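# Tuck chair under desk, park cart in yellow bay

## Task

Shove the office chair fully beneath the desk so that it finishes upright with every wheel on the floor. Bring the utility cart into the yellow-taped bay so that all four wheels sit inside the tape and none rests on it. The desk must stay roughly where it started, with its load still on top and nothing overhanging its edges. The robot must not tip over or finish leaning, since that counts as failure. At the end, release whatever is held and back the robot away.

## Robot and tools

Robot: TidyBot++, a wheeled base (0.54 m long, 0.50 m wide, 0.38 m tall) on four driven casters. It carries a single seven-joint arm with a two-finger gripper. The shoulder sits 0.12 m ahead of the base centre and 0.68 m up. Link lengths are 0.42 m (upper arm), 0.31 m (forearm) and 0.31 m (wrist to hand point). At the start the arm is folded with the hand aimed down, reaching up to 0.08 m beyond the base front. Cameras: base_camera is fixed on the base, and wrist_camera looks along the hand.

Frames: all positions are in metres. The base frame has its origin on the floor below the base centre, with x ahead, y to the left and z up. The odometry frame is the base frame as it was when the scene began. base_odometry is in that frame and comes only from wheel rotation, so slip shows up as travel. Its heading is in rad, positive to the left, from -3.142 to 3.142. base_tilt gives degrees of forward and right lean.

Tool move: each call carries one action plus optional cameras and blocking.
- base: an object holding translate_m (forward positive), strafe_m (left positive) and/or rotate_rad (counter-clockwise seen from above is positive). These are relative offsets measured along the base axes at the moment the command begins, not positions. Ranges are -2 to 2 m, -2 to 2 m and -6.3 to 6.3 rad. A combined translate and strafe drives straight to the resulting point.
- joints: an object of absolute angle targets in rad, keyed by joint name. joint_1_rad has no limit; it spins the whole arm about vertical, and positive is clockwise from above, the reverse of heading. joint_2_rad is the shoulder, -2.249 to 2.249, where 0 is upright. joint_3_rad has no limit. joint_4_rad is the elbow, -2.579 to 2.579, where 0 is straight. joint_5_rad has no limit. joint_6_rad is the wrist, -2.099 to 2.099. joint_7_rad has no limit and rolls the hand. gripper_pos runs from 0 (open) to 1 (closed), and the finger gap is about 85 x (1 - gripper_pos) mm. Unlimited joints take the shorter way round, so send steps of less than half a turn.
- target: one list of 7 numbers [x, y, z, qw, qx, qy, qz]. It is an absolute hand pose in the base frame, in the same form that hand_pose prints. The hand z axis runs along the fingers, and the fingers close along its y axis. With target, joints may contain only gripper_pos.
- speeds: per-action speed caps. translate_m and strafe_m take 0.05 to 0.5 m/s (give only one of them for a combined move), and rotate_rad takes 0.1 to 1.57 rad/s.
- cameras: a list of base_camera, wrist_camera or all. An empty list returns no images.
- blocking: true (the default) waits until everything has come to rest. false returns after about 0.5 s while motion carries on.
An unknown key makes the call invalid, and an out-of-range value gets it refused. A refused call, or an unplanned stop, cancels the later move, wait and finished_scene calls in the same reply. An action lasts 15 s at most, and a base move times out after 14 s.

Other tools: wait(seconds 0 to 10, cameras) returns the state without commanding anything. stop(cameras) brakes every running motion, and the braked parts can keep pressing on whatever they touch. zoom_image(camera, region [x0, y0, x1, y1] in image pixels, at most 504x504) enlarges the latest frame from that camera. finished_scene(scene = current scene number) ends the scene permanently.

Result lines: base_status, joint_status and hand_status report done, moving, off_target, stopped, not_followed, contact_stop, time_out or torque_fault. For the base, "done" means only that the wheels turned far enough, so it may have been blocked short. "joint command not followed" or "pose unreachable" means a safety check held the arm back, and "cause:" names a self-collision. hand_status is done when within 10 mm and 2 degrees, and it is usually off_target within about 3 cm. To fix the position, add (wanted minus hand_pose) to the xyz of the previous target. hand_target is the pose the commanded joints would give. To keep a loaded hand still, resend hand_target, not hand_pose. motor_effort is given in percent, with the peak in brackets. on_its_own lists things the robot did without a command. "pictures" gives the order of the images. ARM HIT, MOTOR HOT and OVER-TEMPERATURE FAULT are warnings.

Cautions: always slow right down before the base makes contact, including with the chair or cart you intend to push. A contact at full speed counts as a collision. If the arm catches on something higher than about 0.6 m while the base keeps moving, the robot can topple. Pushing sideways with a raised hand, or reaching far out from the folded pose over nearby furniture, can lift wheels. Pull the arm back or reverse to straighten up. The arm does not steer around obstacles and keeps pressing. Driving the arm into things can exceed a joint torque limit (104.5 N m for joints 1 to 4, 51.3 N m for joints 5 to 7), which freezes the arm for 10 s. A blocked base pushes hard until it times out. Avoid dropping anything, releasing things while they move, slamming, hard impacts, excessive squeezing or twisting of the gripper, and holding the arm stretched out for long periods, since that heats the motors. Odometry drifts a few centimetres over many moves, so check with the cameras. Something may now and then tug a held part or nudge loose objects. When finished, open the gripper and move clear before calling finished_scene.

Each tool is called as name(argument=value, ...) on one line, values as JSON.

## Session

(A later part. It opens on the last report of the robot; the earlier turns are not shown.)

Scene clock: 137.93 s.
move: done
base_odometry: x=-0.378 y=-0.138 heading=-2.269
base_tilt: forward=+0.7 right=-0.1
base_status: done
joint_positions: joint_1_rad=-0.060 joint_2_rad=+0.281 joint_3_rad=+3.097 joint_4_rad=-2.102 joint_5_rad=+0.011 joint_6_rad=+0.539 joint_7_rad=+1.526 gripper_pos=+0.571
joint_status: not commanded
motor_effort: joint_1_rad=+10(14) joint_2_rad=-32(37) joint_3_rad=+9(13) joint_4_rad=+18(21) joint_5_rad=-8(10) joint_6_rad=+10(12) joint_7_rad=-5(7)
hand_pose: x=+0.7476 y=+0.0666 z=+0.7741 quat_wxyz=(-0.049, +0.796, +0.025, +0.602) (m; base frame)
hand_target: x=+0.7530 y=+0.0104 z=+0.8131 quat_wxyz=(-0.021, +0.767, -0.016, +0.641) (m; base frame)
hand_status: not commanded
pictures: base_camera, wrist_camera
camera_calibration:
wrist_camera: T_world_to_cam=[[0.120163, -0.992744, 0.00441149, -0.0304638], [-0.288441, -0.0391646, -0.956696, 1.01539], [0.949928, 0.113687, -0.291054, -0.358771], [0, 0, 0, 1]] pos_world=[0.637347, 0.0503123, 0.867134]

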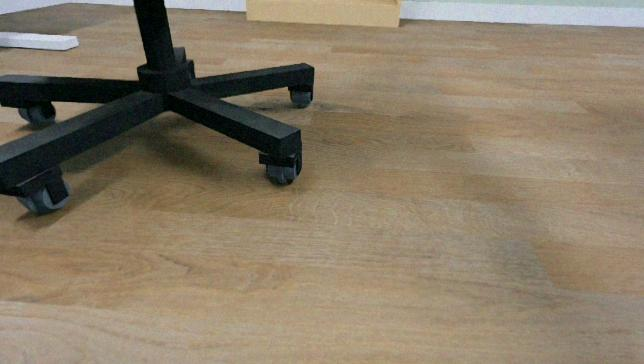

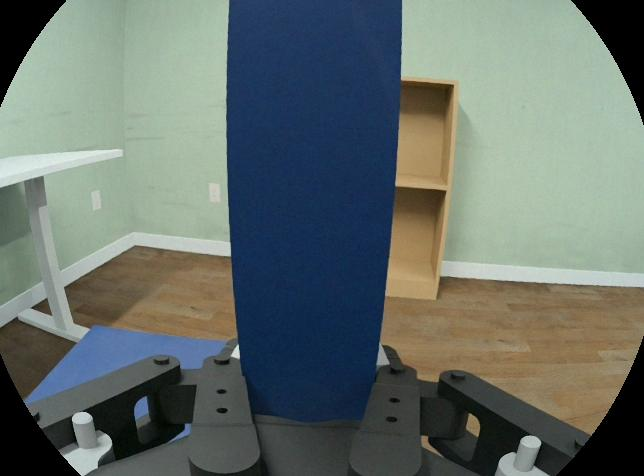

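move(base={"strafe_m":0.68,"rotate_rad":-0.07}, speeds={"strafe_m":0.12,"rotate_rad":0.1})

Scene clock: 147.13 s.
move: done
base_odometry: x=+0.143 y=-0.575 heading=-2.340
base_tilt: forward=+0.6 right=+0.0
base_status: done
joint_positions: joint_1_rad=+0.044 joint_2_rad=+0.261 joint_3_rad=+3.211 joint_4_rad=-2.127 joint_5_rad=-0.027 joint_6_rad=+0.541 joint_7_rad=+1.533 gripper_pos=+0.572
joint_status: not commanded
motor_effort: joint_1_rad=-8(28) joint_2_rad=-29(32) joint_3_rad=-9(27) joint_4_rad=+18(26) joint_5_rad=-1(11) joint_6_rad=+8(13) joint_7_rad=-8(9)
hand_pose: x=+0.7387 y=-0.0705 z=+0.7742 quat_wxyz=(+0.028, +0.795, -0.068, +0.603) (m; base frame)
hand_target: x=+0.7530 y=+0.0104 z=+0.8131 quat_wxyz=(-0.021, +0.767, -0.016, +0.641) (m; base frame)
hand_status: not commanded
pictures: base_camera, wrist_camera
camera_calibration:
wrist_camera: T_world_to_cam=[[-0.119029, -0.992789, 0.0142076, 0.00357062], [-0.293478, 0.0215088, -0.955724, 1.01486], [0.948527, -0.117928, -0.293921, -0.347743], [0, 0, 0, 1]] pos_world=[0.628108, -0.0592922, 0.867666]

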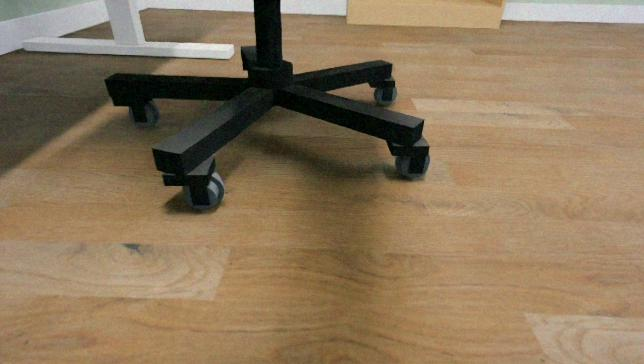

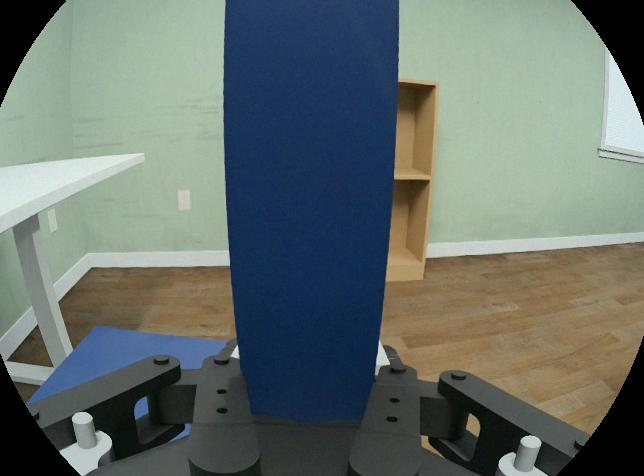

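move(base={"strafe_m":0.2,"rotate_rad":0.17}, speeds={"strafe_m":0.06,"rotate_rad":0.1})

Scene clock: 155.50 s.
move: done
base_odometry: x=+0.287 y=-0.714 heading=-2.169
base_tilt: forward=+0.6 right=+0.0
base_status: done
joint_positions: joint_1_rad=+0.054 joint_2_rad=+0.271 joint_3_rad=+3.221 joint_4_rad=-2.115 joint_5_rad=-0.032 joint_6_rad=+0.542 joint_7_rad=+1.533 gripper_pos=+0.572
joint_status: not commanded
motor_effort: joint_1_rad=-10(22) joint_2_rad=-30(32) joint_3_rad=-11(22) joint_4_rad=+17(25) joint_5_rad=+1(8) joint_6_rad=+8(12) joint_7_rad=-8(9)
hand_pose: x=+0.7422 y=-0.0831 z=+0.7744 quat_wxyz=(+0.035, +0.793, -0.076, +0.603) (m; base frame)
hand_target: x=+0.7530 y=+0.0104 z=+0.8131 quat_wxyz=(-0.021, +0.767, -0.016, +0.641) (m; base frame)
hand_status: not commanded
pictures: base_camera, wrist_camera
camera_calibration:
wrist_camera: T_world_to_cam=[[-0.140588, -0.989957, 0.0148625, 0.00723566], [-0.289928, 0.0268112, -0.956673, 1.01491], [0.946666, -0.138806, -0.290785, -0.355295], [0, 0, 0, 1]] pos_world=[0.631614, -0.0693651, 0.867517]

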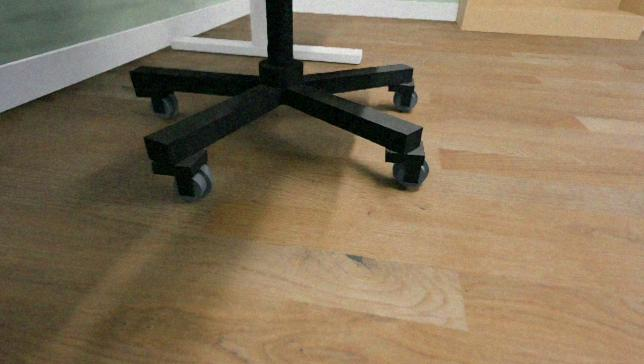

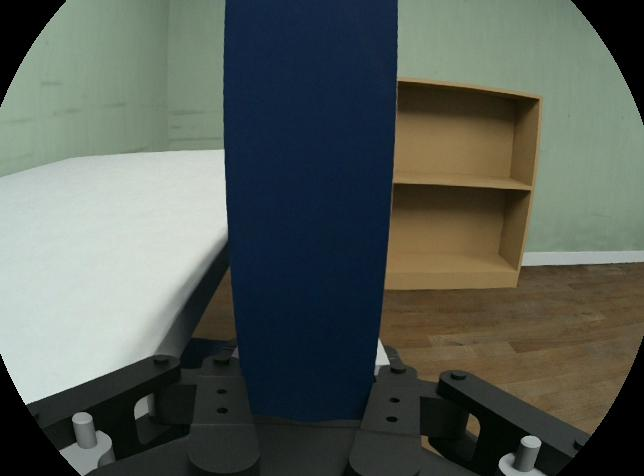

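move(joints={"gripper_pos":0}, cameras=[])

move(base={"translate_m":-0.2,"strafe_m":-0.05}, speeds={"translate_m":0.1})

move(base={"translate_m":-0.1,"strafe_m":-0.7})

Scene clock: 160.30 s.
move: done
base_odometry: x=+0.287 y=-0.714 heading=-2.169
base_tilt: forward=+0.6 right=+0.0
base_status: not commanded
joint_positions: joint_1_rad=+0.040 joint_2_rad=+0.270 joint_3_rad=+3.198 joint_4_rad=-2.115 joint_5_rad=-0.033 joint_6_rad=+0.542 joint_7_rad=+1.520 gripper_pos=+0.001
joint_status: all done
motor_effort: joint_1_rad=-10(16) joint_2_rad=-29(31) joint_3_rad=-9(14) joint_4_rad=+18(21) joint_5_rad=+4(7) joint_6_rad=+10(11) joint_7_rad=+0(9)
hand_pose: x=+0.7444 y=-0.0614 z=+0.7751 quat_wxyz=(+0.017, +0.793, -0.069, +0.605) (m; base frame)
hand_target: x=+0.7530 y=+0.0104 z=+0.8131 quat_wxyz=(-0.021, +0.767, -0.016, +0.641) (m; base frame)
hand_status: not commanded
pictures: none
No camera images: "cameras" was empty.

Scene clock: 162.93 s.
move: done
base_odometry: x=+0.358 y=-0.521 heading=-2.169
base_tilt: forward=+0.6 right=-0.1
base_status: done
joint_positions: joint_1_rad=+0.006 joint_2_rad=+0.266 joint_3_rad=+3.159 joint_4_rad=-2.115 joint_5_rad=-0.033 joint_6_rad=+0.543 joint_7_rad=+1.520 gripper_pos=+0.000
joint_status: not commanded
motor_effort: joint_1_rad=+0(10) joint_2_rad=-27(31) joint_3_rad=+0(9) joint_4_rad=+17(19) joint_5_rad=+1(5) joint_6_rad=+9(10) joint_7_rad=+0(1)
hand_pose: x=+0.7466 y=-0.0178 z=+0.7778 quat_wxyz=(-0.008, +0.794, -0.044, +0.607) (m; base frame)
hand_target: x=+0.7530 y=+0.0104 z=+0.8131 quat_wxyz=(-0.021, +0.767, -0.016, +0.641) (m; base frame)
hand_status: not commanded
pictures: base_camera, wrist_camera
camera_calibration:
wrist_camera: T_world_to_cam=[[-0.0382551, -0.999159, -0.0147339, 0.0188745], [-0.28449, 0.0250245, -0.958352, 1.01488], [0.957916, -0.0324702, -0.285208, -0.360187], [0, 0, 0, 1]] pos_world=[0.634473, -0.0182335, 0.87016]

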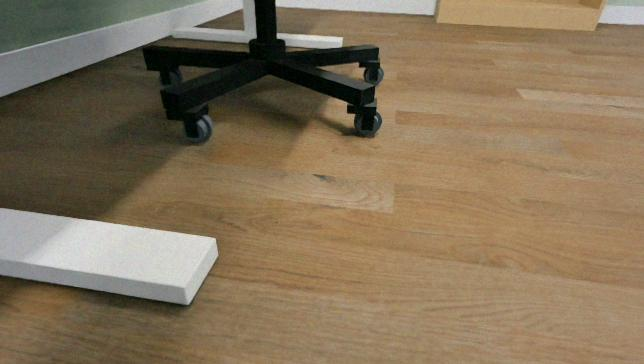

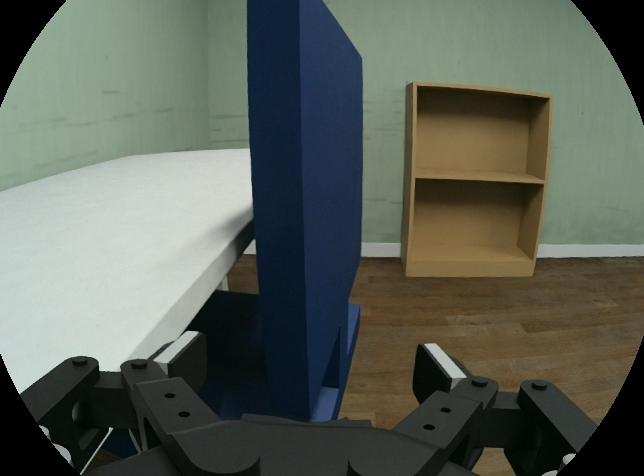

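Scene clock: 165.37 s.
move: done
base_odometry: x=-0.164 y=-0.044 heading=-2.170
base_tilt: forward=+0.7 right=+0.0
base_status: done
joint_positions: joint_1_rad=-0.004 joint_2_rad=+0.266 joint_3_rad=+3.151 joint_4_rad=-2.115 joint_5_rad=-0.033 joint_6_rad=+0.543 joint_7_rad=+1.520 gripper_pos=+0.000
joint_status: not commanded
motor_effort: joint_1_rad=+0(3) joint_2_rad=-27(29) joint_3_rad=+0(3) joint_4_rad=+16(19) joint_5_rad=+0(1) joint_6_rad=+9(10) joint_7_rad=+0(1)
hand_pose: x=+0.7467 y=-0.0065 z=+0.7778 quat_wxyz=(-0.015, +0.794, -0.037, +0.606) (m; base frame)
hand_target: x=+0.7530 y=+0.0104 z=+0.8131 quat_wxyz=(-0.021, +0.767, -0.016, +0.641) (m; base frame)
hand_status: not commanded
pictures: base_camera, wrist_camera
camera_calibration:
wrist_camera: T_world_to_cam=[[-0.0198211, -0.999659, -0.0170133, 0.0182326], [-0.284921, 0.0219588, -0.958299, 1.01489], [0.958346, -0.0141471, -0.285259, -0.360101], [0, 0, 0, 1]] pos_world=[0.634627, -0.00915379, 0.870156]

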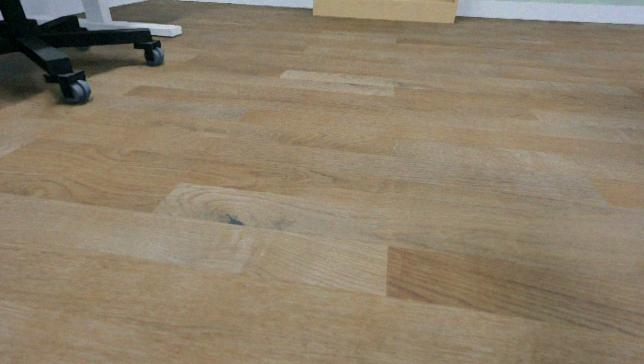

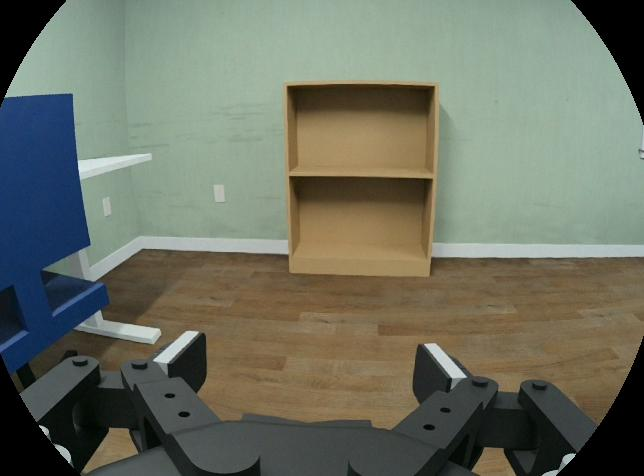

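move(base={"translate_m":1.143,"strafe_m":-0.232}, joints={"gripper_pos":1}, cameras=[])

move(base={"rotate_rad":1.47})

Scene clock: 173.93 s.
move: done
base_odometry: x=-1.000 y=-0.857 heading=-2.170
base_tilt: forward=+0.6 right=+0.0
base_status: done
joint_positions: joint_1_rad=-0.004 joint_2_rad=+0.264 joint_3_rad=+3.151 joint_4_rad=-2.115 joint_5_rad=-0.033 joint_6_rad=+0.543 joint_7_rad=+1.520 gripper_pos=+0.999
joint_status: all done
motor_effort: joint_1_rad=+0(1) joint_2_rad=-27(30) joint_3_rad=+0(1) joint_4_rad=+18(19) joint_5_rad=+1(1) joint_6_rad=+9(10) joint_7_rad=+0(1)
hand_pose: x=+0.7464 y=-0.0065 z=+0.7794 quat_wxyz=(-0.015, +0.793, -0.037, +0.607) (m; base frame)
hand_target: x=+0.7530 y=+0.0104 z=+0.8131 quat_wxyz=(-0.021, +0.767, -0.016, +0.641) (m; base frame)
hand_status: not commanded
pictures: none
No camera images: "cameras" was empty.

Scene clock: 176.23 s.
move: done
base_odometry: x=-1.000 y=-0.857 heading=-0.700
base_tilt: forward=+0.7 right=+0.0
base_status: done
joint_positions: joint_1_rad=-0.016 joint_2_rad=+0.264 joint_3_rad=+3.141 joint_4_rad=-2.115 joint_5_rad=-0.032 joint_6_rad=+0.543 joint_7_rad=+1.520 gripper_pos=+0.999
joint_status: not commanded
motor_effort: joint_1_rad=+0(5) joint_2_rad=-28(30) joint_3_rad=+0(3) joint_4_rad=+17(18) joint_5_rad=+0(1) joint_6_rad=+9(10) joint_7_rad=+1(1)
hand_pose: x=+0.7463 y=+0.0066 z=+0.7794 quat_wxyz=(-0.022, +0.794, -0.029, +0.607) (m; base frame)
hand_target: x=+0.7530 y=+0.0104 z=+0.8131 quat_wxyz=(-0.021, +0.767, -0.016, +0.641) (m; base frame)
hand_status: not commanded
pictures: base_camera, wrist_camera
camera_calibration:
wrist_camera: T_world_to_cam=[[0.00186457, -0.999817, -0.0190612, 0.016718], [-0.282979, 0.0177546, -0.958962, 1.01512], [0.959124, 0.00718196, -0.282894, -0.361692], [0, 0, 0, 1]] pos_world=[0.634133, 0.00128962, 0.871456]

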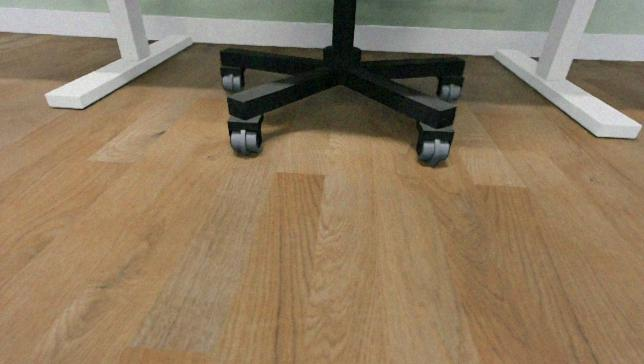

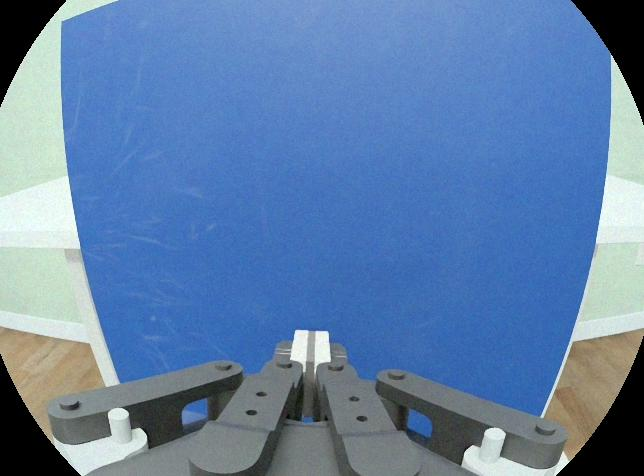

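move(base={"translate_m":0.22,"strafe_m":-0.02}, speeds={"translate_m":0.06})

move(base={"translate_m":0.05}, speeds={"translate_m":0.05})

Scene clock: 181.80 s.
move: done
base_odometry: x=-0.845 y=-1.014 heading=-0.699
base_tilt: forward=+0.6 right=+0.0
base_status: done
joint_positions: joint_1_rad=-0.006 joint_2_rad=+0.157 joint_3_rad=+3.143 joint_4_rad=-2.243 joint_5_rad=-0.030 joint_6_rad=+0.543 joint_7_rad=+1.520 gripper_pos=+0.999
joint_status: not commanded
motor_effort: joint_1_rad=+0(5) joint_2_rad=-5(29) joint_3_rad=+1(5) joint_4_rad=+40(45) joint_5_rad=+1(3) joint_6_rad=+16(17) joint_7_rad=+0(1)
hand_pose: x=+0.6958 y=-0.0006 z=+0.7776 quat_wxyz=(-0.018, +0.800, -0.033, +0.599) (m; base frame)
hand_target: x=+0.7530 y=+0.0104 z=+0.8131 quat_wxyz=(-0.021, +0.767, -0.016, +0.641) (m; base frame)
hand_status: not commanded
pictures: base_camera, wrist_camera
camera_calibration:
wrist_camera: T_world_to_cam=[[-0.00892953, -0.999812, -0.0172082, 0.0156467], [-0.303499, 0.0191069, -0.95264, 1.00857], [0.95279, -0.00328397, -0.303612, -0.293178], [0, 0, 0, 1]] pos_world=[0.585576, -0.00458969, 0.872059]

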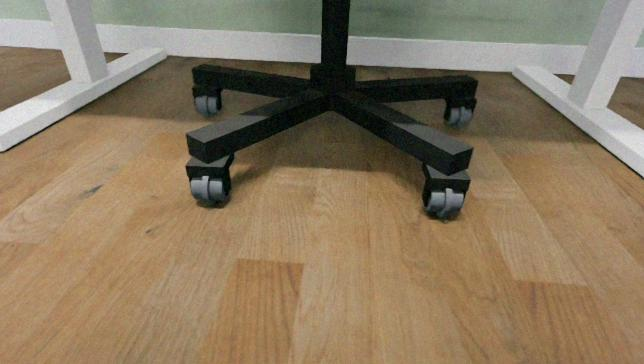

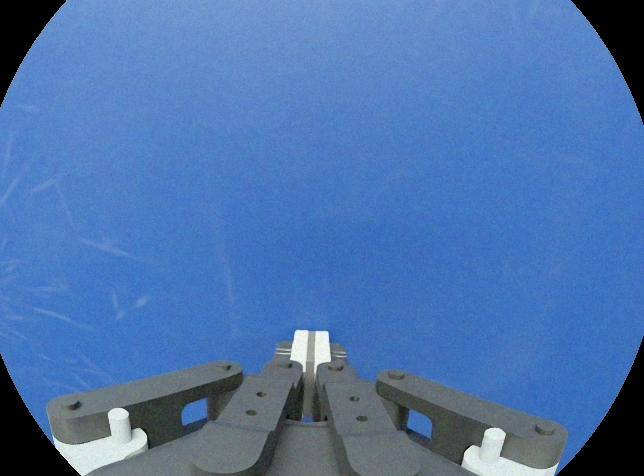

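Scene clock: 184.83 s.
move: time_out
base_odometry: x=-0.809 y=-1.044 heading=-0.698
base_tilt: forward=+0.6 right=+0.0
base_status: translate_m time_out (by the wheels' count: +0.047 of +0.050)
joint_positions: joint_1_rad=-0.008 joint_2_rad=+0.132 joint_3_rad=+3.136 joint_4_rad=-2.272 joint_5_rad=-0.029 joint_6_rad=+0.543 joint_7_rad=+1.520 gripper_pos=+0.999
joint_status: not commanded
motor_effort: joint_1_rad=+0(4) joint_2_rad=+1(7) joint_3_rad=+2(6) joint_4_rad=+43(49) joint_5_rad=+0(2) joint_6_rad=+15(19) joint_7_rad=+0(1)
hand_pose: x=+0.6839 y=+0.0045 z=+0.7774 quat_wxyz=(-0.021, +0.801, -0.029, +0.597) (m; base frame)
hand_target: x=+0.7530 y=+0.0104 z=+0.8131 quat_wxyz=(-0.021, +0.767, -0.016, +0.641) (m; base frame)
hand_status: not commanded
pictures: base_camera, wrist_camera
camera_calibration:
wrist_camera: T_world_to_cam=[[0.00066999, -0.999847, -0.0174886, 0.0142635], [-0.307029, 0.0164382, -0.951558, 1.00622], [0.9517, 0.00600704, -0.306971, -0.278596], [0, 0, 0, 1]] pos_world=[0.57407, -0.000605717, 0.872209]

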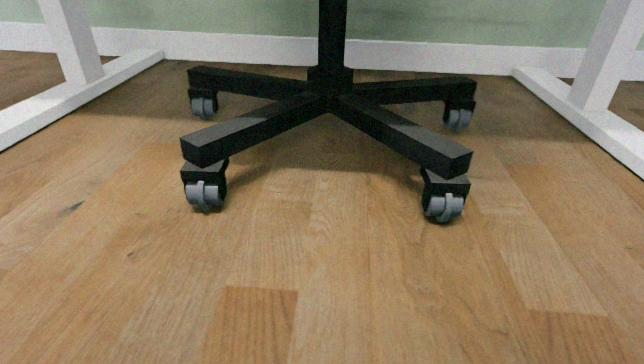

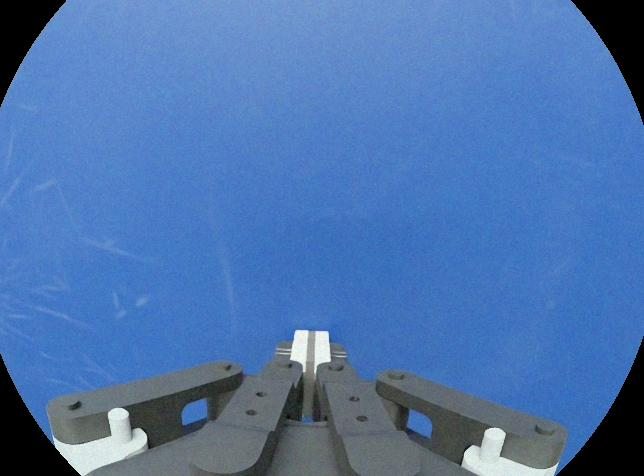

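move(base={"translate_m":0.08}, speeds={"translate_m":0.08})

Scene clock: 189.47 s.
move: time_out
base_odometry: x=-0.751 y=-1.093 heading=-0.695
base_tilt: forward=+0.6 right=+0.0
base_status: translate_m time_out (by the wheels' count: +0.077 of +0.080)
joint_positions: joint_1_rad=-0.019 joint_2_rad=+0.106 joint_3_rad=+3.122 joint_4_rad=-2.301 joint_5_rad=-0.026 joint_6_rad=+0.543 joint_7_rad=+1.520 gripper_pos=+0.999
joint_status: not commanded
motor_effort: joint_1_rad=+1(6) joint_2_rad=+6(11) joint_3_rad=+4(8) joint_4_rad=+48(56) joint_5_rad=+0(3) joint_6_rad=+17(20) joint_7_rad=+0(1)
hand_pose: x=+0.6716 y=+0.0186 z=+0.7770 quat_wxyz=(-0.029, +0.803, -0.018, +0.596) (m; base frame)
hand_target: x=+0.7530 y=+0.0104 z=+0.8131 quat_wxyz=(-0.021, +0.767, -0.016, +0.641) (m; base frame)
hand_status: not commanded
pictures: base_camera, wrist_camera
camera_calibration:
wrist_camera: T_world_to_cam=[[0.0282877, -0.999462, -0.0166187, 0.00921709], [-0.310441, 0.00701931, -0.950567, 1.00357], [0.950172, 0.0320484, -0.310075, -0.264119], [0, 0, 0, 1]] pos_world=[0.562246, 0.0106324, 0.872214]

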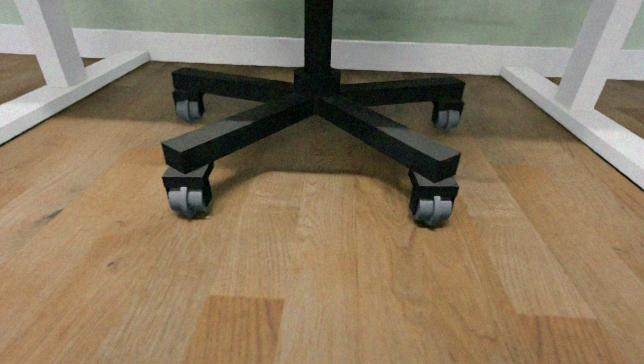

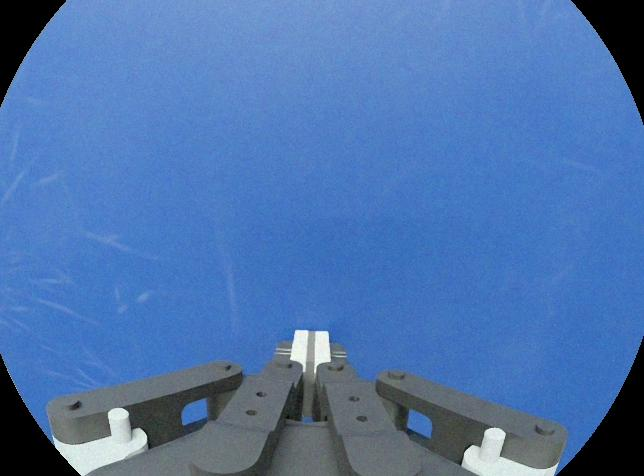

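move(base={"translate_m":-0.5}, speeds={"translate_m":0.25})

move(base={"strafe_m":0.7})

Scene clock: 194.50 s.
move: done
base_odometry: x=-1.135 y=-0.773 heading=-0.695
base_tilt: forward=+0.6 right=+0.0
base_status: done
joint_positions: joint_1_rad=-0.019 joint_2_rad=+0.262 joint_3_rad=+3.127 joint_4_rad=-2.116 joint_5_rad=-0.021 joint_6_rad=+0.549 joint_7_rad=+1.520 gripper_pos=+0.999
joint_status: not commanded
motor_effort: joint_1_rad=+0(2) joint_2_rad=-28(31) joint_3_rad=+0(3) joint_4_rad=+17(47) joint_5_rad=+0(1) joint_6_rad=+9(16) joint_7_rad=+0(1)
hand_pose: x=+0.7460 y=+0.0186 z=+0.7819 quat_wxyz=(-0.028, +0.792, -0.018, +0.610) (m; base frame)
hand_target: x=+0.7530 y=+0.0104 z=+0.8131 quat_wxyz=(-0.021, +0.767, -0.016, +0.641) (m; base frame)
hand_status: not commanded
pictures: base_camera, wrist_camera
camera_calibration:
wrist_camera: T_world_to_cam=[[0.0266184, -0.99953, -0.0151763, 0.00724131], [-0.276486, 0.00722809, -0.960991, 1.01416], [0.960649, 0.0297761, -0.276164, -0.367616], [0, 0, 0, 1]] pos_world=[0.633358, 0.0108537, 0.873183]

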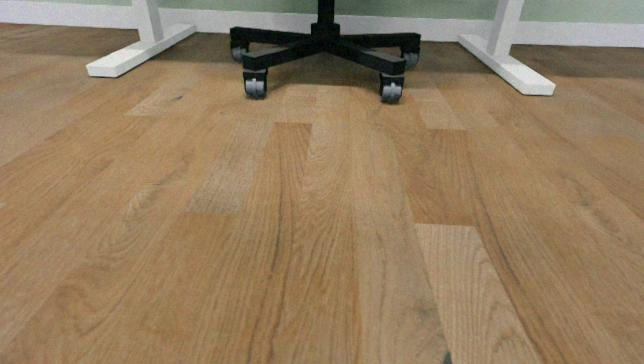

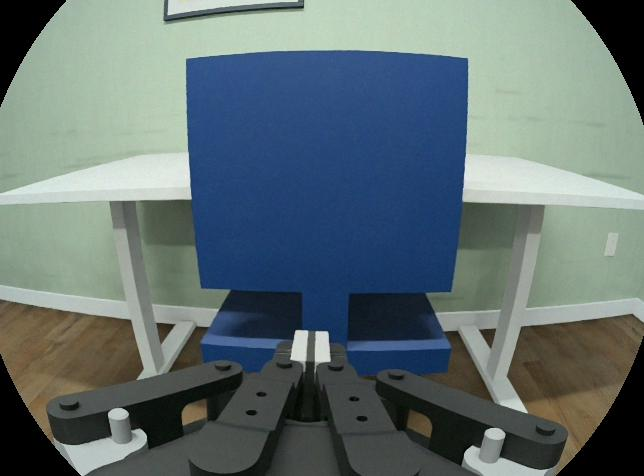

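Scene clock: 196.97 s.
move: done
base_odometry: x=-0.687 y=-0.236 heading=-0.695
base_tilt: forward=+0.6 right=-0.1
base_status: done
joint_positions: joint_1_rad=-0.020 joint_2_rad=+0.262 joint_3_rad=+3.131 joint_4_rad=-2.116 joint_5_rad=-0.020 joint_6_rad=+0.549 joint_7_rad=+1.520 gripper_pos=+0.999
joint_status: not commanded
motor_effort: joint_1_rad=+0(4) joint_2_rad=-28(28) joint_3_rad=+1(3) joint_4_rad=+18(19) joint_5_rad=+1(1) joint_6_rad=+9(10) joint_7_rad=+1(1)
hand_pose: x=+0.7461 y=+0.0171 z=+0.7819 quat_wxyz=(-0.027, +0.792, -0.019, +0.610) (m; base frame)
hand_target: x=+0.7530 y=+0.0104 z=+0.8131 quat_wxyz=(-0.021, +0.767, -0.016, +0.641) (m; base frame)
hand_status: not commanded
pictures: base_camera, wrist_camera
camera_calibration:
wrist_camera: T_world_to_cam=[[0.0244452, -0.999607, -0.0137004, 0.00625226], [-0.276437, 0.0064112, -0.961011, 1.01417], [0.960721, 0.0272794, -0.276171, -0.367667], [0, 0, 0, 1]] pos_world=[0.633426, 0.00977748, 0.873175]

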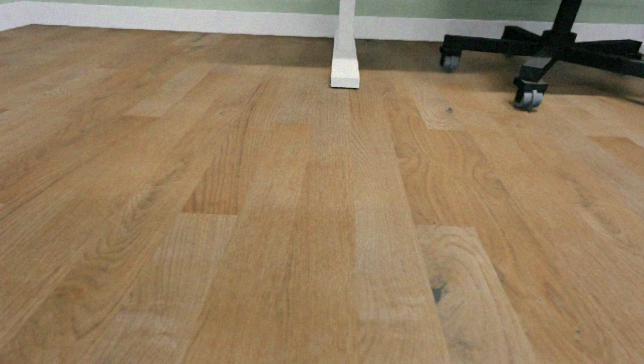

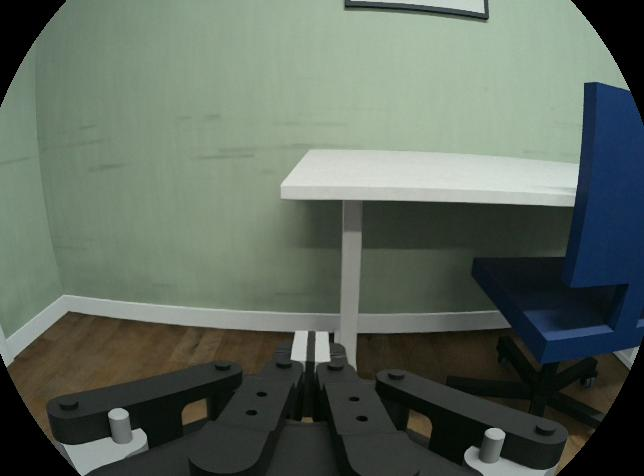

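move(base={"rotate_rad":2.266}, joints={"joint_2_rad":-0.31,"joint_3_rad":3.14,"joint_4_rad":-2.5,"joint_6_rad":0.2}, cameras=[])

move(base={"translate_m":-0.664,"strafe_m":1.263})

Scene clock: 203.93 s.
move: done
base_odometry: x=-0.687 y=-0.236 heading=+1.571
base_tilt: forward=+0.7 right=+0.0
base_status: done
joint_positions: joint_1_rad=-0.019 joint_2_rad=-0.292 joint_3_rad=+3.134 joint_4_rad=-2.483 joint_5_rad=-0.020 joint_6_rad=+0.273 joint_7_rad=+1.520 gripper_pos=+0.999
joint_status: all done
motor_effort: joint_1_rad=+0(3) joint_2_rad=-8(29) joint_3_rad=+1(3) joint_4_rad=+20(20) joint_5_rad=+0(1) joint_6_rad=+9(10) joint_7_rad=+1(1)
hand_pose: x=+0.5461 y=+0.0108 z=+0.7960 quat_wxyz=(-0.024, +0.818, -0.019, +0.574) (m; base frame)
hand_target: x=+0.5309 y=+0.0076 z=+0.7733 quat_wxyz=(-0.019, +0.839, -0.017, +0.544) (m; base frame)
hand_status: not commanded
pictures: none
No camera images: "cameras" was empty.

Scene clock: 207.90 s.
move: done
base_odometry: x=-1.949 y=-0.900 heading=+1.571
base_tilt: forward=+0.6 right=-0.1
base_status: done
joint_positions: joint_1_rad=-0.010 joint_2_rad=-0.301 joint_3_rad=+3.142 joint_4_rad=-2.491 joint_5_rad=-0.024 joint_6_rad=+0.266 joint_7_rad=+1.521 gripper_pos=+0.999
joint_status: not commanded
motor_effort: joint_1_rad=+1(25) joint_2_rad=-8(14) joint_3_rad=+0(27) joint_4_rad=+19(21) joint_5_rad=+0(8) joint_6_rad=+9(10) joint_7_rad=+0(1)
hand_pose: x=+0.5425 y=+0.0033 z=+0.7939 quat_wxyz=(-0.021, +0.820, -0.028, +0.572) (m; base frame)
hand_target: x=+0.5309 y=+0.0076 z=+0.7733 quat_wxyz=(-0.019, +0.839, -0.017, +0.544) (m; base frame)
hand_status: not commanded
pictures: base_camera, wrist_camera
camera_calibration:
wrist_camera: T_world_to_cam=[[0.00393162, -0.999848, -0.0169941, 0.0113253], [-0.365939, 0.0143769, -0.930528, 0.993839], [0.930631, 0.00987728, -0.365826, -0.08073], [0, 0, 0, 1]] pos_world=[0.438769, -0.00216734, 0.895454]

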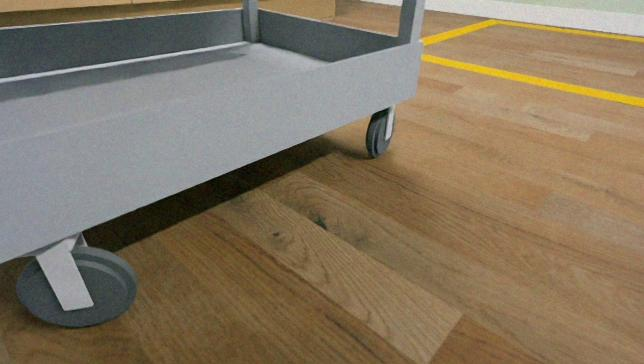

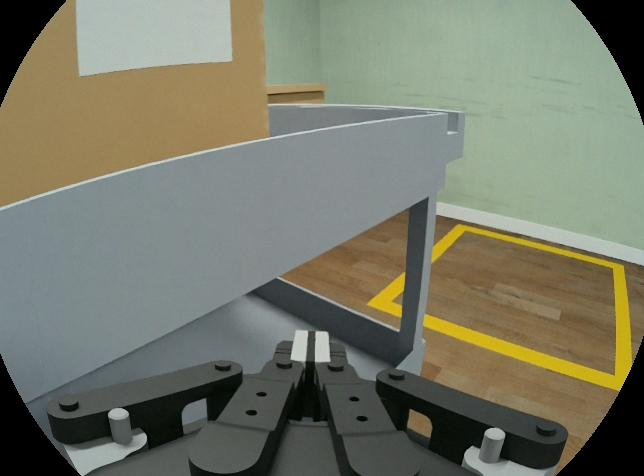

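move(joints={"joint_2_rad":0,"joint_6_rad":-0.9}, base={"translate_m":-0.1}, cameras=[])

move(joints={"joint_1_rad":3.1}, base={"rotate_rad":-0.75})

move(base={"translate_m":-0.29})

move(base={"strafe_m":0.7}, speeds={"strafe_m":0.3})

Scene clock: 222.00 s.
move: done
base_odometry: x=-1.950 y=-1.000 heading=+1.571
base_tilt: forward=+0.6 right=+0.0
base_status: done
joint_positions: joint_1_rad=-0.010 joint_2_rad=-0.004 joint_3_rad=+3.142 joint_4_rad=-2.497 joint_5_rad=-0.024 joint_6_rad=-0.824 joint_7_rad=+1.521 gripper_pos=+0.999
joint_status: all done
motor_effort: joint_1_rad=+0(1) joint_2_rad=-10(12) joint_3_rad=+0(1) joint_4_rad=+10(20) joint_5_rad=+1(1) joint_6_rad=-1(9) joint_7_rad=+0(1)
hand_pose: x=+0.2528 y=+0.0081 z=+0.5456 quat_wxyz=(-0.005, +0.996, -0.029, -0.088) (m; base frame)
hand_target: x=+0.2275 y=+0.0048 z=+0.5498 quat_wxyz=(+0.002, +0.991, -0.019, -0.129) (m; base frame)
hand_status: not commanded
pictures: none
No camera images: "cameras" was empty.

Scene clock: 225.90 s.
move: done
base_odometry: x=-1.950 y=-1.000 heading=+0.821
base_tilt: forward=+0.6 right=+0.0
base_status: done
joint_positions: joint_1_rad=+3.077 joint_2_rad=-0.004 joint_3_rad=+3.142 joint_4_rad=-2.497 joint_5_rad=-0.024 joint_6_rad=-0.828 joint_7_rad=+1.521 gripper_pos=+0.999
joint_status: all done
motor_effort: joint_1_rad=+0(2) joint_2_rad=-9(11) joint_3_rad=+1(2) joint_4_rad=+10(11) joint_5_rad=+0(1) joint_6_rad=-1(2) joint_7_rad=+0(1)
hand_pose: x=-0.0131 y=-0.0154 z=+0.5458 quat_wxyz=(-0.090, -0.002, -0.996, +0.003) (m; base frame)
hand_target: x=+0.0107 y=-0.0077 z=+0.5498 quat_wxyz=(-0.129, -0.005, -0.992, -0.004) (m; base frame)
hand_status: not commanded
pictures: base_camera, wrist_camera
camera_calibration:
wrist_camera: T_world_to_cam=[[-0.0495817, 0.998518, -0.0224569, 0.0236614], [0.978299, 0.0530821, 0.200281, -0.0391067], [0.201176, -0.0120393, -0.979481, 0.670694], [0, 0, 0, 1]] pos_world=[-0.0954964, -0.0134758, 0.665295]

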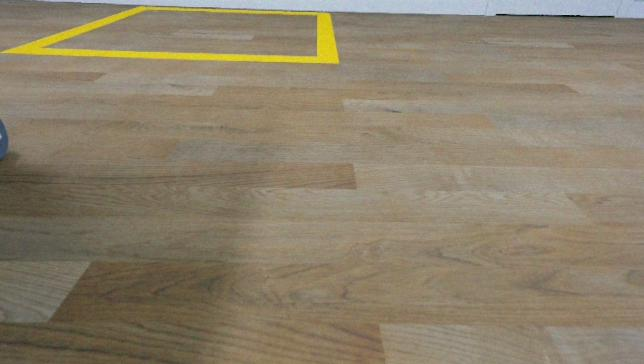

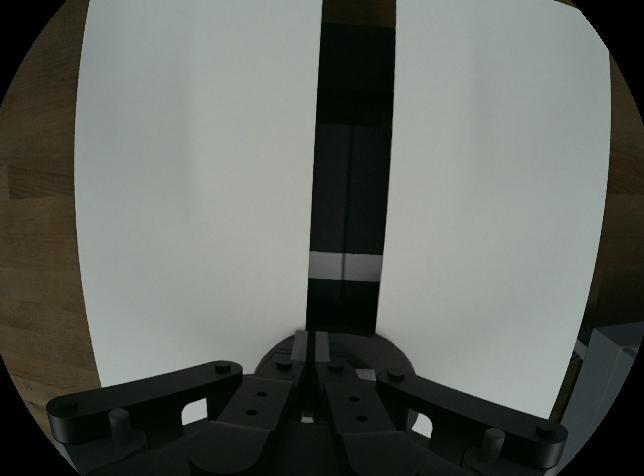

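Scene clock: 227.60 s.
move: done
base_odometry: x=-2.147 y=-1.213 heading=+0.821
base_tilt: forward=+0.6 right=+0.0
base_status: done
joint_positions: joint_1_rad=+3.077 joint_2_rad=+0.005 joint_3_rad=+3.142 joint_4_rad=-2.497 joint_5_rad=-0.024 joint_6_rad=-0.834 joint_7_rad=+1.521 gripper_pos=+0.999
joint_status: not commanded
motor_effort: joint_1_rad=+0(1) joint_2_rad=-9(12) joint_3_rad=+0(1) joint_4_rad=+8(13) joint_5_rad=+0(1) joint_6_rad=-1(2) joint_7_rad=+1(1)
hand_pose: x=-0.0100 y=-0.0152 z=+0.5449 quat_wxyz=(-0.097, -0.002, -0.995, +0.002) (m; base frame)
hand_target: x=+0.0107 y=-0.0077 z=+0.5498 quat_wxyz=(-0.129, -0.005, -0.992, -0.004) (m; base frame)
hand_status: not commanded
pictures: base_camera, wrist_camera
camera_calibration:
wrist_camera: T_world_to_cam=[[-0.0489507, 0.998551, -0.0223412, 0.0235202], [0.975209, 0.0526154, 0.214942, -0.049981], [0.215806, -0.0112658, -0.976371, 0.66772], [0, 0, 0, 1]] pos_world=[-0.0942048, -0.0133339, 0.663211]

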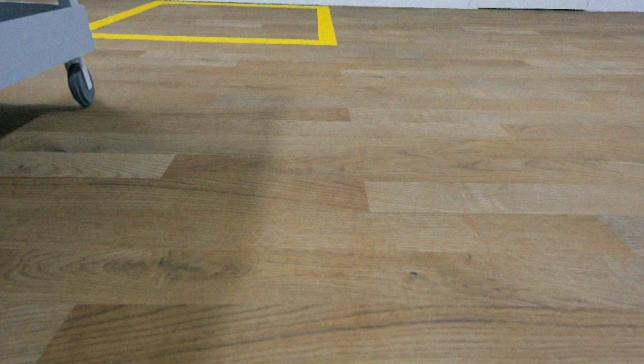

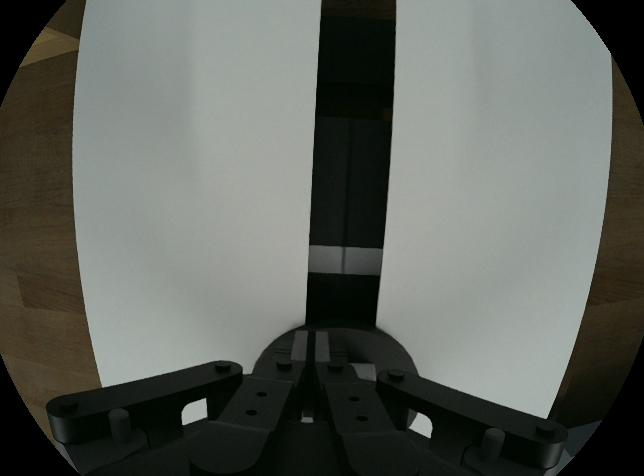

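Scene clock: 230.77 s.
move: done
base_odometry: x=-2.660 y=-0.736 heading=+0.821
base_tilt: forward=+0.6 right=+0.0
base_status: done
joint_positions: joint_1_rad=+3.082 joint_2_rad=+0.005 joint_3_rad=+3.142 joint_4_rad=-2.497 joint_5_rad=-0.024 joint_6_rad=-0.834 joint_7_rad=+1.521 gripper_pos=+0.999
joint_status: not commanded
motor_effort: joint_1_rad=+0(2) joint_2_rad=-9(11) joint_3_rad=+0(2) joint_4_rad=+10(11) joint_5_rad=+0(2) joint_6_rad=+0(2) joint_7_rad=+0(1)
hand_pose: x=-0.0101 y=-0.0146 z=+0.5449 quat_wxyz=(-0.097, -0.004, -0.995, +0.003) (m; base frame)
hand_target: x=+0.0107 y=-0.0077 z=+0.5498 quat_wxyz=(-0.129, -0.005, -0.992, -0.004) (m; base frame)
hand_status: not commanded
pictures: base_camera, wrist_camera
camera_calibration:
wrist_camera: T_world_to_cam=[[-0.0441962, 0.998773, -0.0223412, 0.0229544], [0.975448, 0.047972, 0.214942, -0.0500095], [0.21575, -0.0122931, -0.976371, 0.667727], [0, 0, 0, 1]] pos_world=[-0.0942658, -0.0123187, 0.663211]

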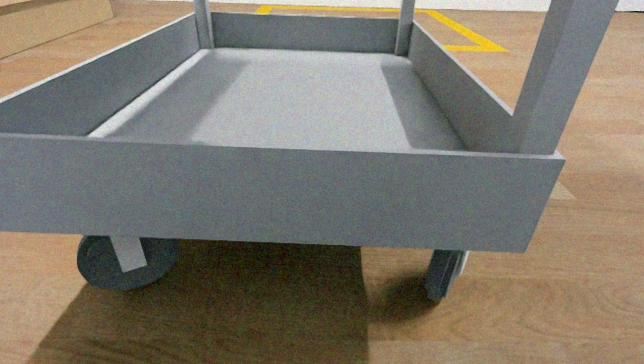

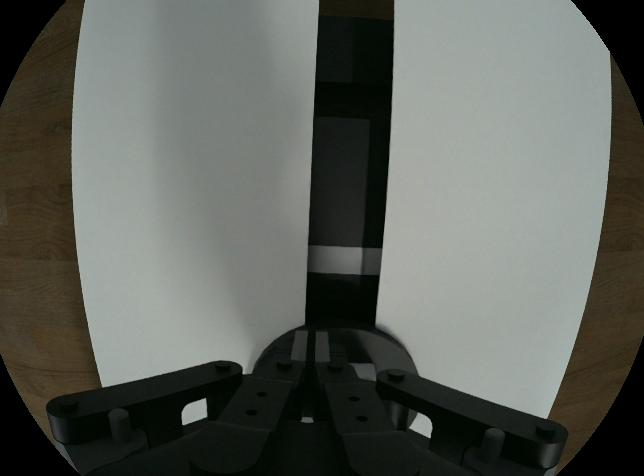

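move(base={"translate_m":0.12,"strafe_m":0.05}, speeds={"translate_m":0.15}, cameras=[])

move(base={"translate_m":0.15}, speeds={"translate_m":0.05}, cameras=["base_camera"])

move(base={"translate_m":0.8,"strafe_m":-0.06}, speeds={"translate_m":0.1}, cameras=["base_camera"])

Scene clock: 237.77 s.
move: done
base_odometry: x=-2.615 y=-0.614 heading=+0.821
base_tilt: forward=+0.7 right=+0.0
base_status: done
joint_positions: joint_1_rad=+3.082 joint_2_rad=+0.005 joint_3_rad=+3.142 joint_4_rad=-2.497 joint_5_rad=-0.024 joint_6_rad=-0.835 joint_7_rad=+1.521 gripper_pos=+0.999
joint_status: not commanded
motor_effort: joint_1_rad=+1(1) joint_2_rad=-10(11) joint_3_rad=+1(1) joint_4_rad=+10(12) joint_5_rad=+1(1) joint_6_rad=-1(2) joint_7_rad=+0(1)
hand_pose: x=-0.0098 y=-0.0146 z=+0.5450 quat_wxyz=(-0.098, -0.004, -0.995, +0.003) (m; base frame)
hand_target: x=+0.0107 y=-0.0077 z=+0.5498 quat_wxyz=(-0.129, -0.005, -0.992, -0.004) (m; base frame)
hand_status: not commanded
pictures: none
No camera images: "cameras" was empty.

Scene clock: 241.20 s.
move: done
base_odometry: x=-2.513 y=-0.504 heading=+0.821
base_tilt: forward=+0.6 right=+0.0
base_status: done
joint_positions: joint_1_rad=+3.082 joint_2_rad=+0.005 joint_3_rad=+3.142 joint_4_rad=-2.497 joint_5_rad=-0.024 joint_6_rad=-0.835 joint_7_rad=+1.521 gripper_pos=+0.999
joint_status: not commanded
motor_effort: joint_1_rad=+0(1) joint_2_rad=-10(12) joint_3_rad=+0(1) joint_4_rad=+9(11) joint_5_rad=+0(1) joint_6_rad=-2(2) joint_7_rad=+0(1)
hand_pose: x=-0.0097 y=-0.0146 z=+0.5450 quat_wxyz=(-0.098, -0.004, -0.995, +0.003) (m; base frame)
hand_target: x=+0.0107 y=-0.0077 z=+0.5498 quat_wxyz=(-0.129, -0.005, -0.992, -0.004) (m; base frame)
hand_status: not commanded
pictures: base_camera

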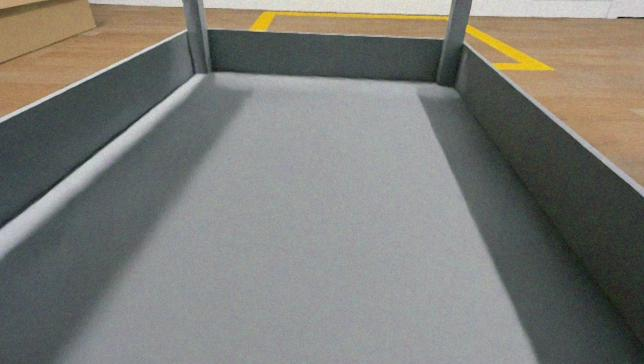

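Scene clock: 249.77 s.
move: done
base_odometry: x=-1.924 y=+0.041 heading=+0.821
base_tilt: forward=+0.6 right=-0.1
base_status: done
joint_positions: joint_1_rad=+3.082 joint_2_rad=+0.004 joint_3_rad=+3.142 joint_4_rad=-2.497 joint_5_rad=-0.024 joint_6_rad=-0.837 joint_7_rad=+1.521 gripper_pos=+0.999
joint_status: not commanded
motor_effort: joint_1_rad=+1(1) joint_2_rad=-9(12) joint_3_rad=+0(1) joint_4_rad=+10(12) joint_5_rad=+0(1) joint_6_rad=-1(2) joint_7_rad=+0(1)
hand_pose: x=-0.0093 y=-0.0145 z=+0.5452 quat_wxyz=(-0.098, -0.004, -0.995, +0.003) (m; base frame)
hand_target: x=+0.0107 y=-0.0077 z=+0.5498 quat_wxyz=(-0.129, -0.005, -0.992, -0.004) (m; base frame)
hand_status: not commanded
pictures: base_camera

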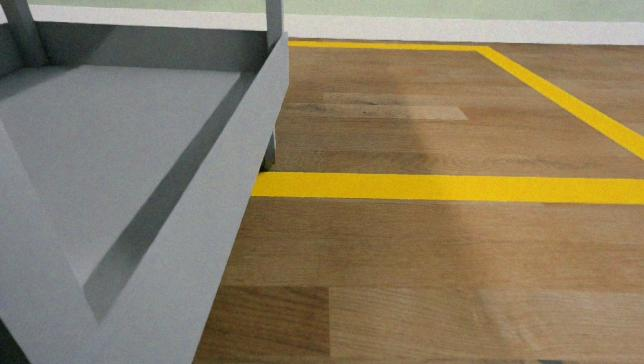

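move(base={"translate_m":-0.4}, cameras=["base_camera"])

Scene clock: 253.23 s.
move: done
base_odometry: x=-2.196 y=-0.252 heading=+0.822
base_tilt: forward=+0.6 right=+0.0
base_status: done
joint_positions: joint_1_rad=+3.082 joint_2_rad=+0.007 joint_3_rad=+3.142 joint_4_rad=-2.498 joint_5_rad=-0.024 joint_6_rad=-0.839 joint_7_rad=+1.521 gripper_pos=+0.999
joint_status: not commanded
motor_effort: joint_1_rad=+0(1) joint_2_rad=-9(12) joint_3_rad=+1(1) joint_4_rad=+10(12) joint_5_rad=+0(1) joint_6_rad=-1(3) joint_7_rad=+0(1)
hand_pose: x=-0.0075 y=-0.0144 z=+0.5448 quat_wxyz=(-0.101, -0.004, -0.995, +0.003) (m; base frame)
hand_target: x=+0.0107 y=-0.0077 z=+0.5498 quat_wxyz=(-0.129, -0.005, -0.992, -0.004) (m; base frame)
hand_status: not commanded
pictures: base_camera

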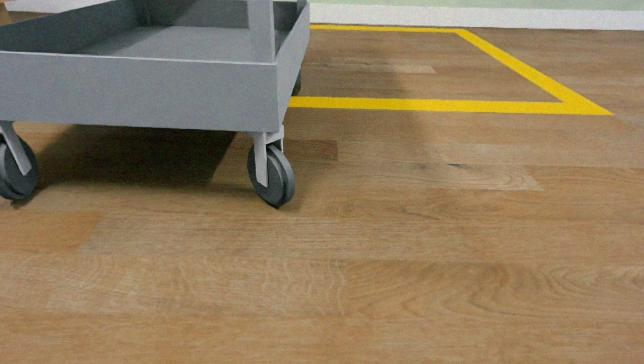

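move(base={"strafe_m":0.74,"translate_m":0.15}, speeds={"strafe_m":0.3}, cameras=[])

move(base={"rotate_rad":-0.6}, cameras=["base_camera"])

Scene clock: 273.23 s.
move: time_out
base_odometry: x=-2.634 y=+0.360 heading=+0.823
base_tilt: forward=+0.6 right=+0.0
base_status: translate_m time_out (by the wheels' count: +0.150 of +0.150); strafe_m time_out (by the wheels' count: +0.737 of +0.740)
joint_positions: joint_1_rad=+3.086 joint_2_rad=+0.004 joint_3_rad=+3.143 joint_4_rad=-2.499 joint_5_rad=-0.024 joint_6_rad=-0.840 joint_7_rad=+1.521 gripper_pos=+0.999
joint_status: not commanded
motor_effort: joint_1_rad=+0(2) joint_2_rad=-9(13) joint_3_rad=+0(2) joint_4_rad=+9(15) joint_5_rad=+0(1) joint_6_rad=-1(2) joint_7_rad=+0(1)
hand_pose: x=-0.0070 y=-0.0137 z=+0.5452 quat_wxyz=(-0.101, -0.007, -0.995, +0.003) (m; base frame)
hand_target: x=+0.0107 y=-0.0077 z=+0.5498 quat_wxyz=(-0.129, -0.005, -0.992, -0.004) (m; base frame)
hand_status: not commanded
pictures: none
No camera images: "cameras" was empty.

not run: a stop that you did not command came earlier in this reply.

move(base={"rotate_rad":-0.3,"strafe_m":-0.05}, cameras=["base_camera"])

Scene clock: 278.53 s.
move: time_out
base_odometry: x=-2.597 y=+0.326 heading=+0.535
base_tilt: forward=+0.6 right=+0.0
base_status: strafe_m time_out (by the wheels' count: -0.050 of -0.050); rotate_rad time_out (by the wheels' count: -0.288 of -0.300)
joint_positions: joint_1_rad=+3.089 joint_2_rad=+0.004 joint_3_rad=+3.144 joint_4_rad=-2.499 joint_5_rad=-0.019 joint_6_rad=-0.841 joint_7_rad=+1.521 gripper_pos=+0.999
joint_status: not commanded
motor_effort: joint_1_rad=+0(4) joint_2_rad=-9(14) joint_3_rad=+0(3) joint_4_rad=+9(12) joint_5_rad=-1(3) joint_6_rad=+0(3) joint_7_rad=+1(1)
hand_pose: x=-0.0070 y=-0.0122 z=+0.5452 quat_wxyz=(-0.101, -0.007, -0.995, +0.001) (m; base frame)
hand_target: x=+0.0107 y=-0.0077 z=+0.5498 quat_wxyz=(-0.129, -0.005, -0.992, -0.004) (m; base frame)
hand_status: not commanded
pictures: base_camera

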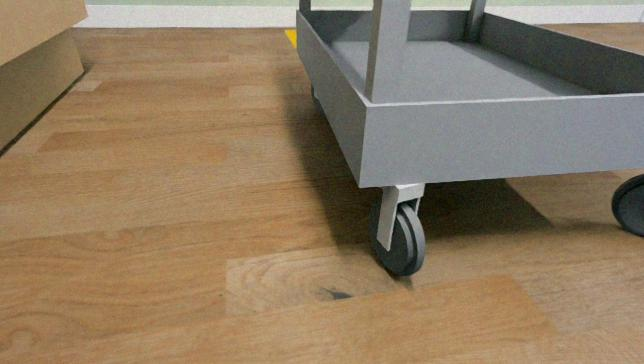

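move(base={"translate_m":0.06,"strafe_m":-0.06}, speeds={"translate_m":0.1}, cameras=[])

move(base={"rotate_rad":-0.25}, speeds={"rotate_rad":0.5}, cameras=["base_camera"])

Scene clock: 283.70 s.
move: done
base_odometry: x=-2.514 y=+0.305 heading=+0.535
base_tilt: forward=+0.7 right=+0.0
base_status: done
joint_positions: joint_1_rad=+3.089 joint_2_rad=+0.004 joint_3_rad=+3.144 joint_4_rad=-2.499 joint_5_rad=-0.019 joint_6_rad=-0.841 joint_7_rad=+1.521 gripper_pos=+0.999
joint_status: not commanded
motor_effort: joint_1_rad=+0(1) joint_2_rad=-10(11) joint_3_rad=+0(1) joint_4_rad=+10(11) joint_5_rad=+0(1) joint_6_rad=-2(2) joint_7_rad=+0(1)
hand_pose: x=-0.0070 y=-0.0122 z=+0.5452 quat_wxyz=(-0.101, -0.007, -0.995, +0.001) (m; base frame)
hand_target: x=+0.0107 y=-0.0077 z=+0.5498 quat_wxyz=(-0.129, -0.005, -0.992, -0.004) (m; base frame)
hand_status: not commanded
pictures: none
No camera images: "cameras" was empty.

Scene clock: 284.80 s.
move: done
base_odometry: x=-2.514 y=+0.305 heading=+0.285
base_tilt: forward=+0.6 right=+0.0
base_status: done
joint_positions: joint_1_rad=+3.089 joint_2_rad=+0.004 joint_3_rad=+3.144 joint_4_rad=-2.499 joint_5_rad=-0.019 joint_6_rad=-0.841 joint_7_rad=+1.521 gripper_pos=+0.999
joint_status: not commanded
motor_effort: joint_1_rad=+0(1) joint_2_rad=-10(10) joint_3_rad=+0(1) joint_4_rad=+9(11) joint_5_rad=+0(1) joint_6_rad=-1(2) joint_7_rad=+0(1)
hand_pose: x=-0.0070 y=-0.0122 z=+0.5452 quat_wxyz=(-0.101, -0.007, -0.995, +0.001) (m; base frame)
hand_target: x=+0.0107 y=-0.0077 z=+0.5498 quat_wxyz=(-0.129, -0.005, -0.992, -0.004) (m; base frame)
hand_status: not commanded
pictures: base_camera

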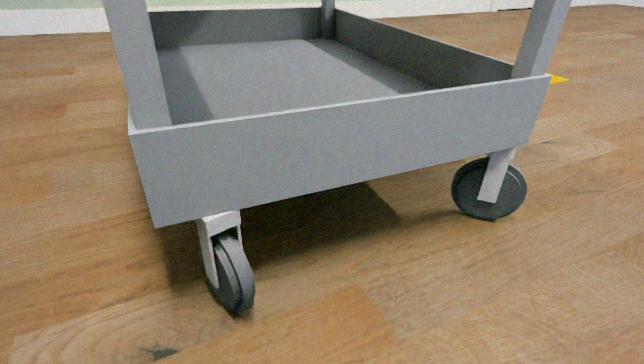

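move(base={"translate_m":0.45,"strafe_m":0.02}, speeds={"translate_m":0.07}, cameras=["base_camera"])

Scene clock: 294.57 s.
move: done
base_odometry: x=-2.088 y=+0.451 heading=+0.284
base_tilt: forward=+0.6 right=+0.0
base_status: done
joint_positions: joint_1_rad=+3.089 joint_2_rad=+0.004 joint_3_rad=+3.144 joint_4_rad=-2.499 joint_5_rad=-0.019 joint_6_rad=-0.841 joint_7_rad=+1.521 gripper_pos=+0.999
joint_status: not commanded
motor_effort: joint_1_rad=+0(1) joint_2_rad=-9(12) joint_3_rad=+0(2) joint_4_rad=+10(12) joint_5_rad=+1(1) joint_6_rad=-1(2) joint_7_rad=+1(1)
hand_pose: x=-0.0068 y=-0.0122 z=+0.5452 quat_wxyz=(-0.102, -0.007, -0.995, +0.001) (m; base frame)
hand_target: x=+0.0107 y=-0.0077 z=+0.5498 quat_wxyz=(-0.129, -0.005, -0.992, -0.004) (m; base frame)
hand_status: not commanded
pictures: base_camera

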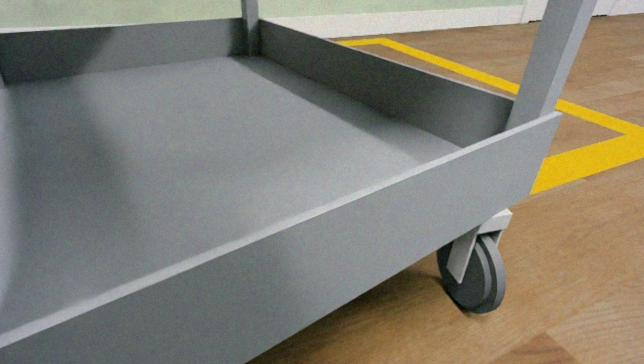

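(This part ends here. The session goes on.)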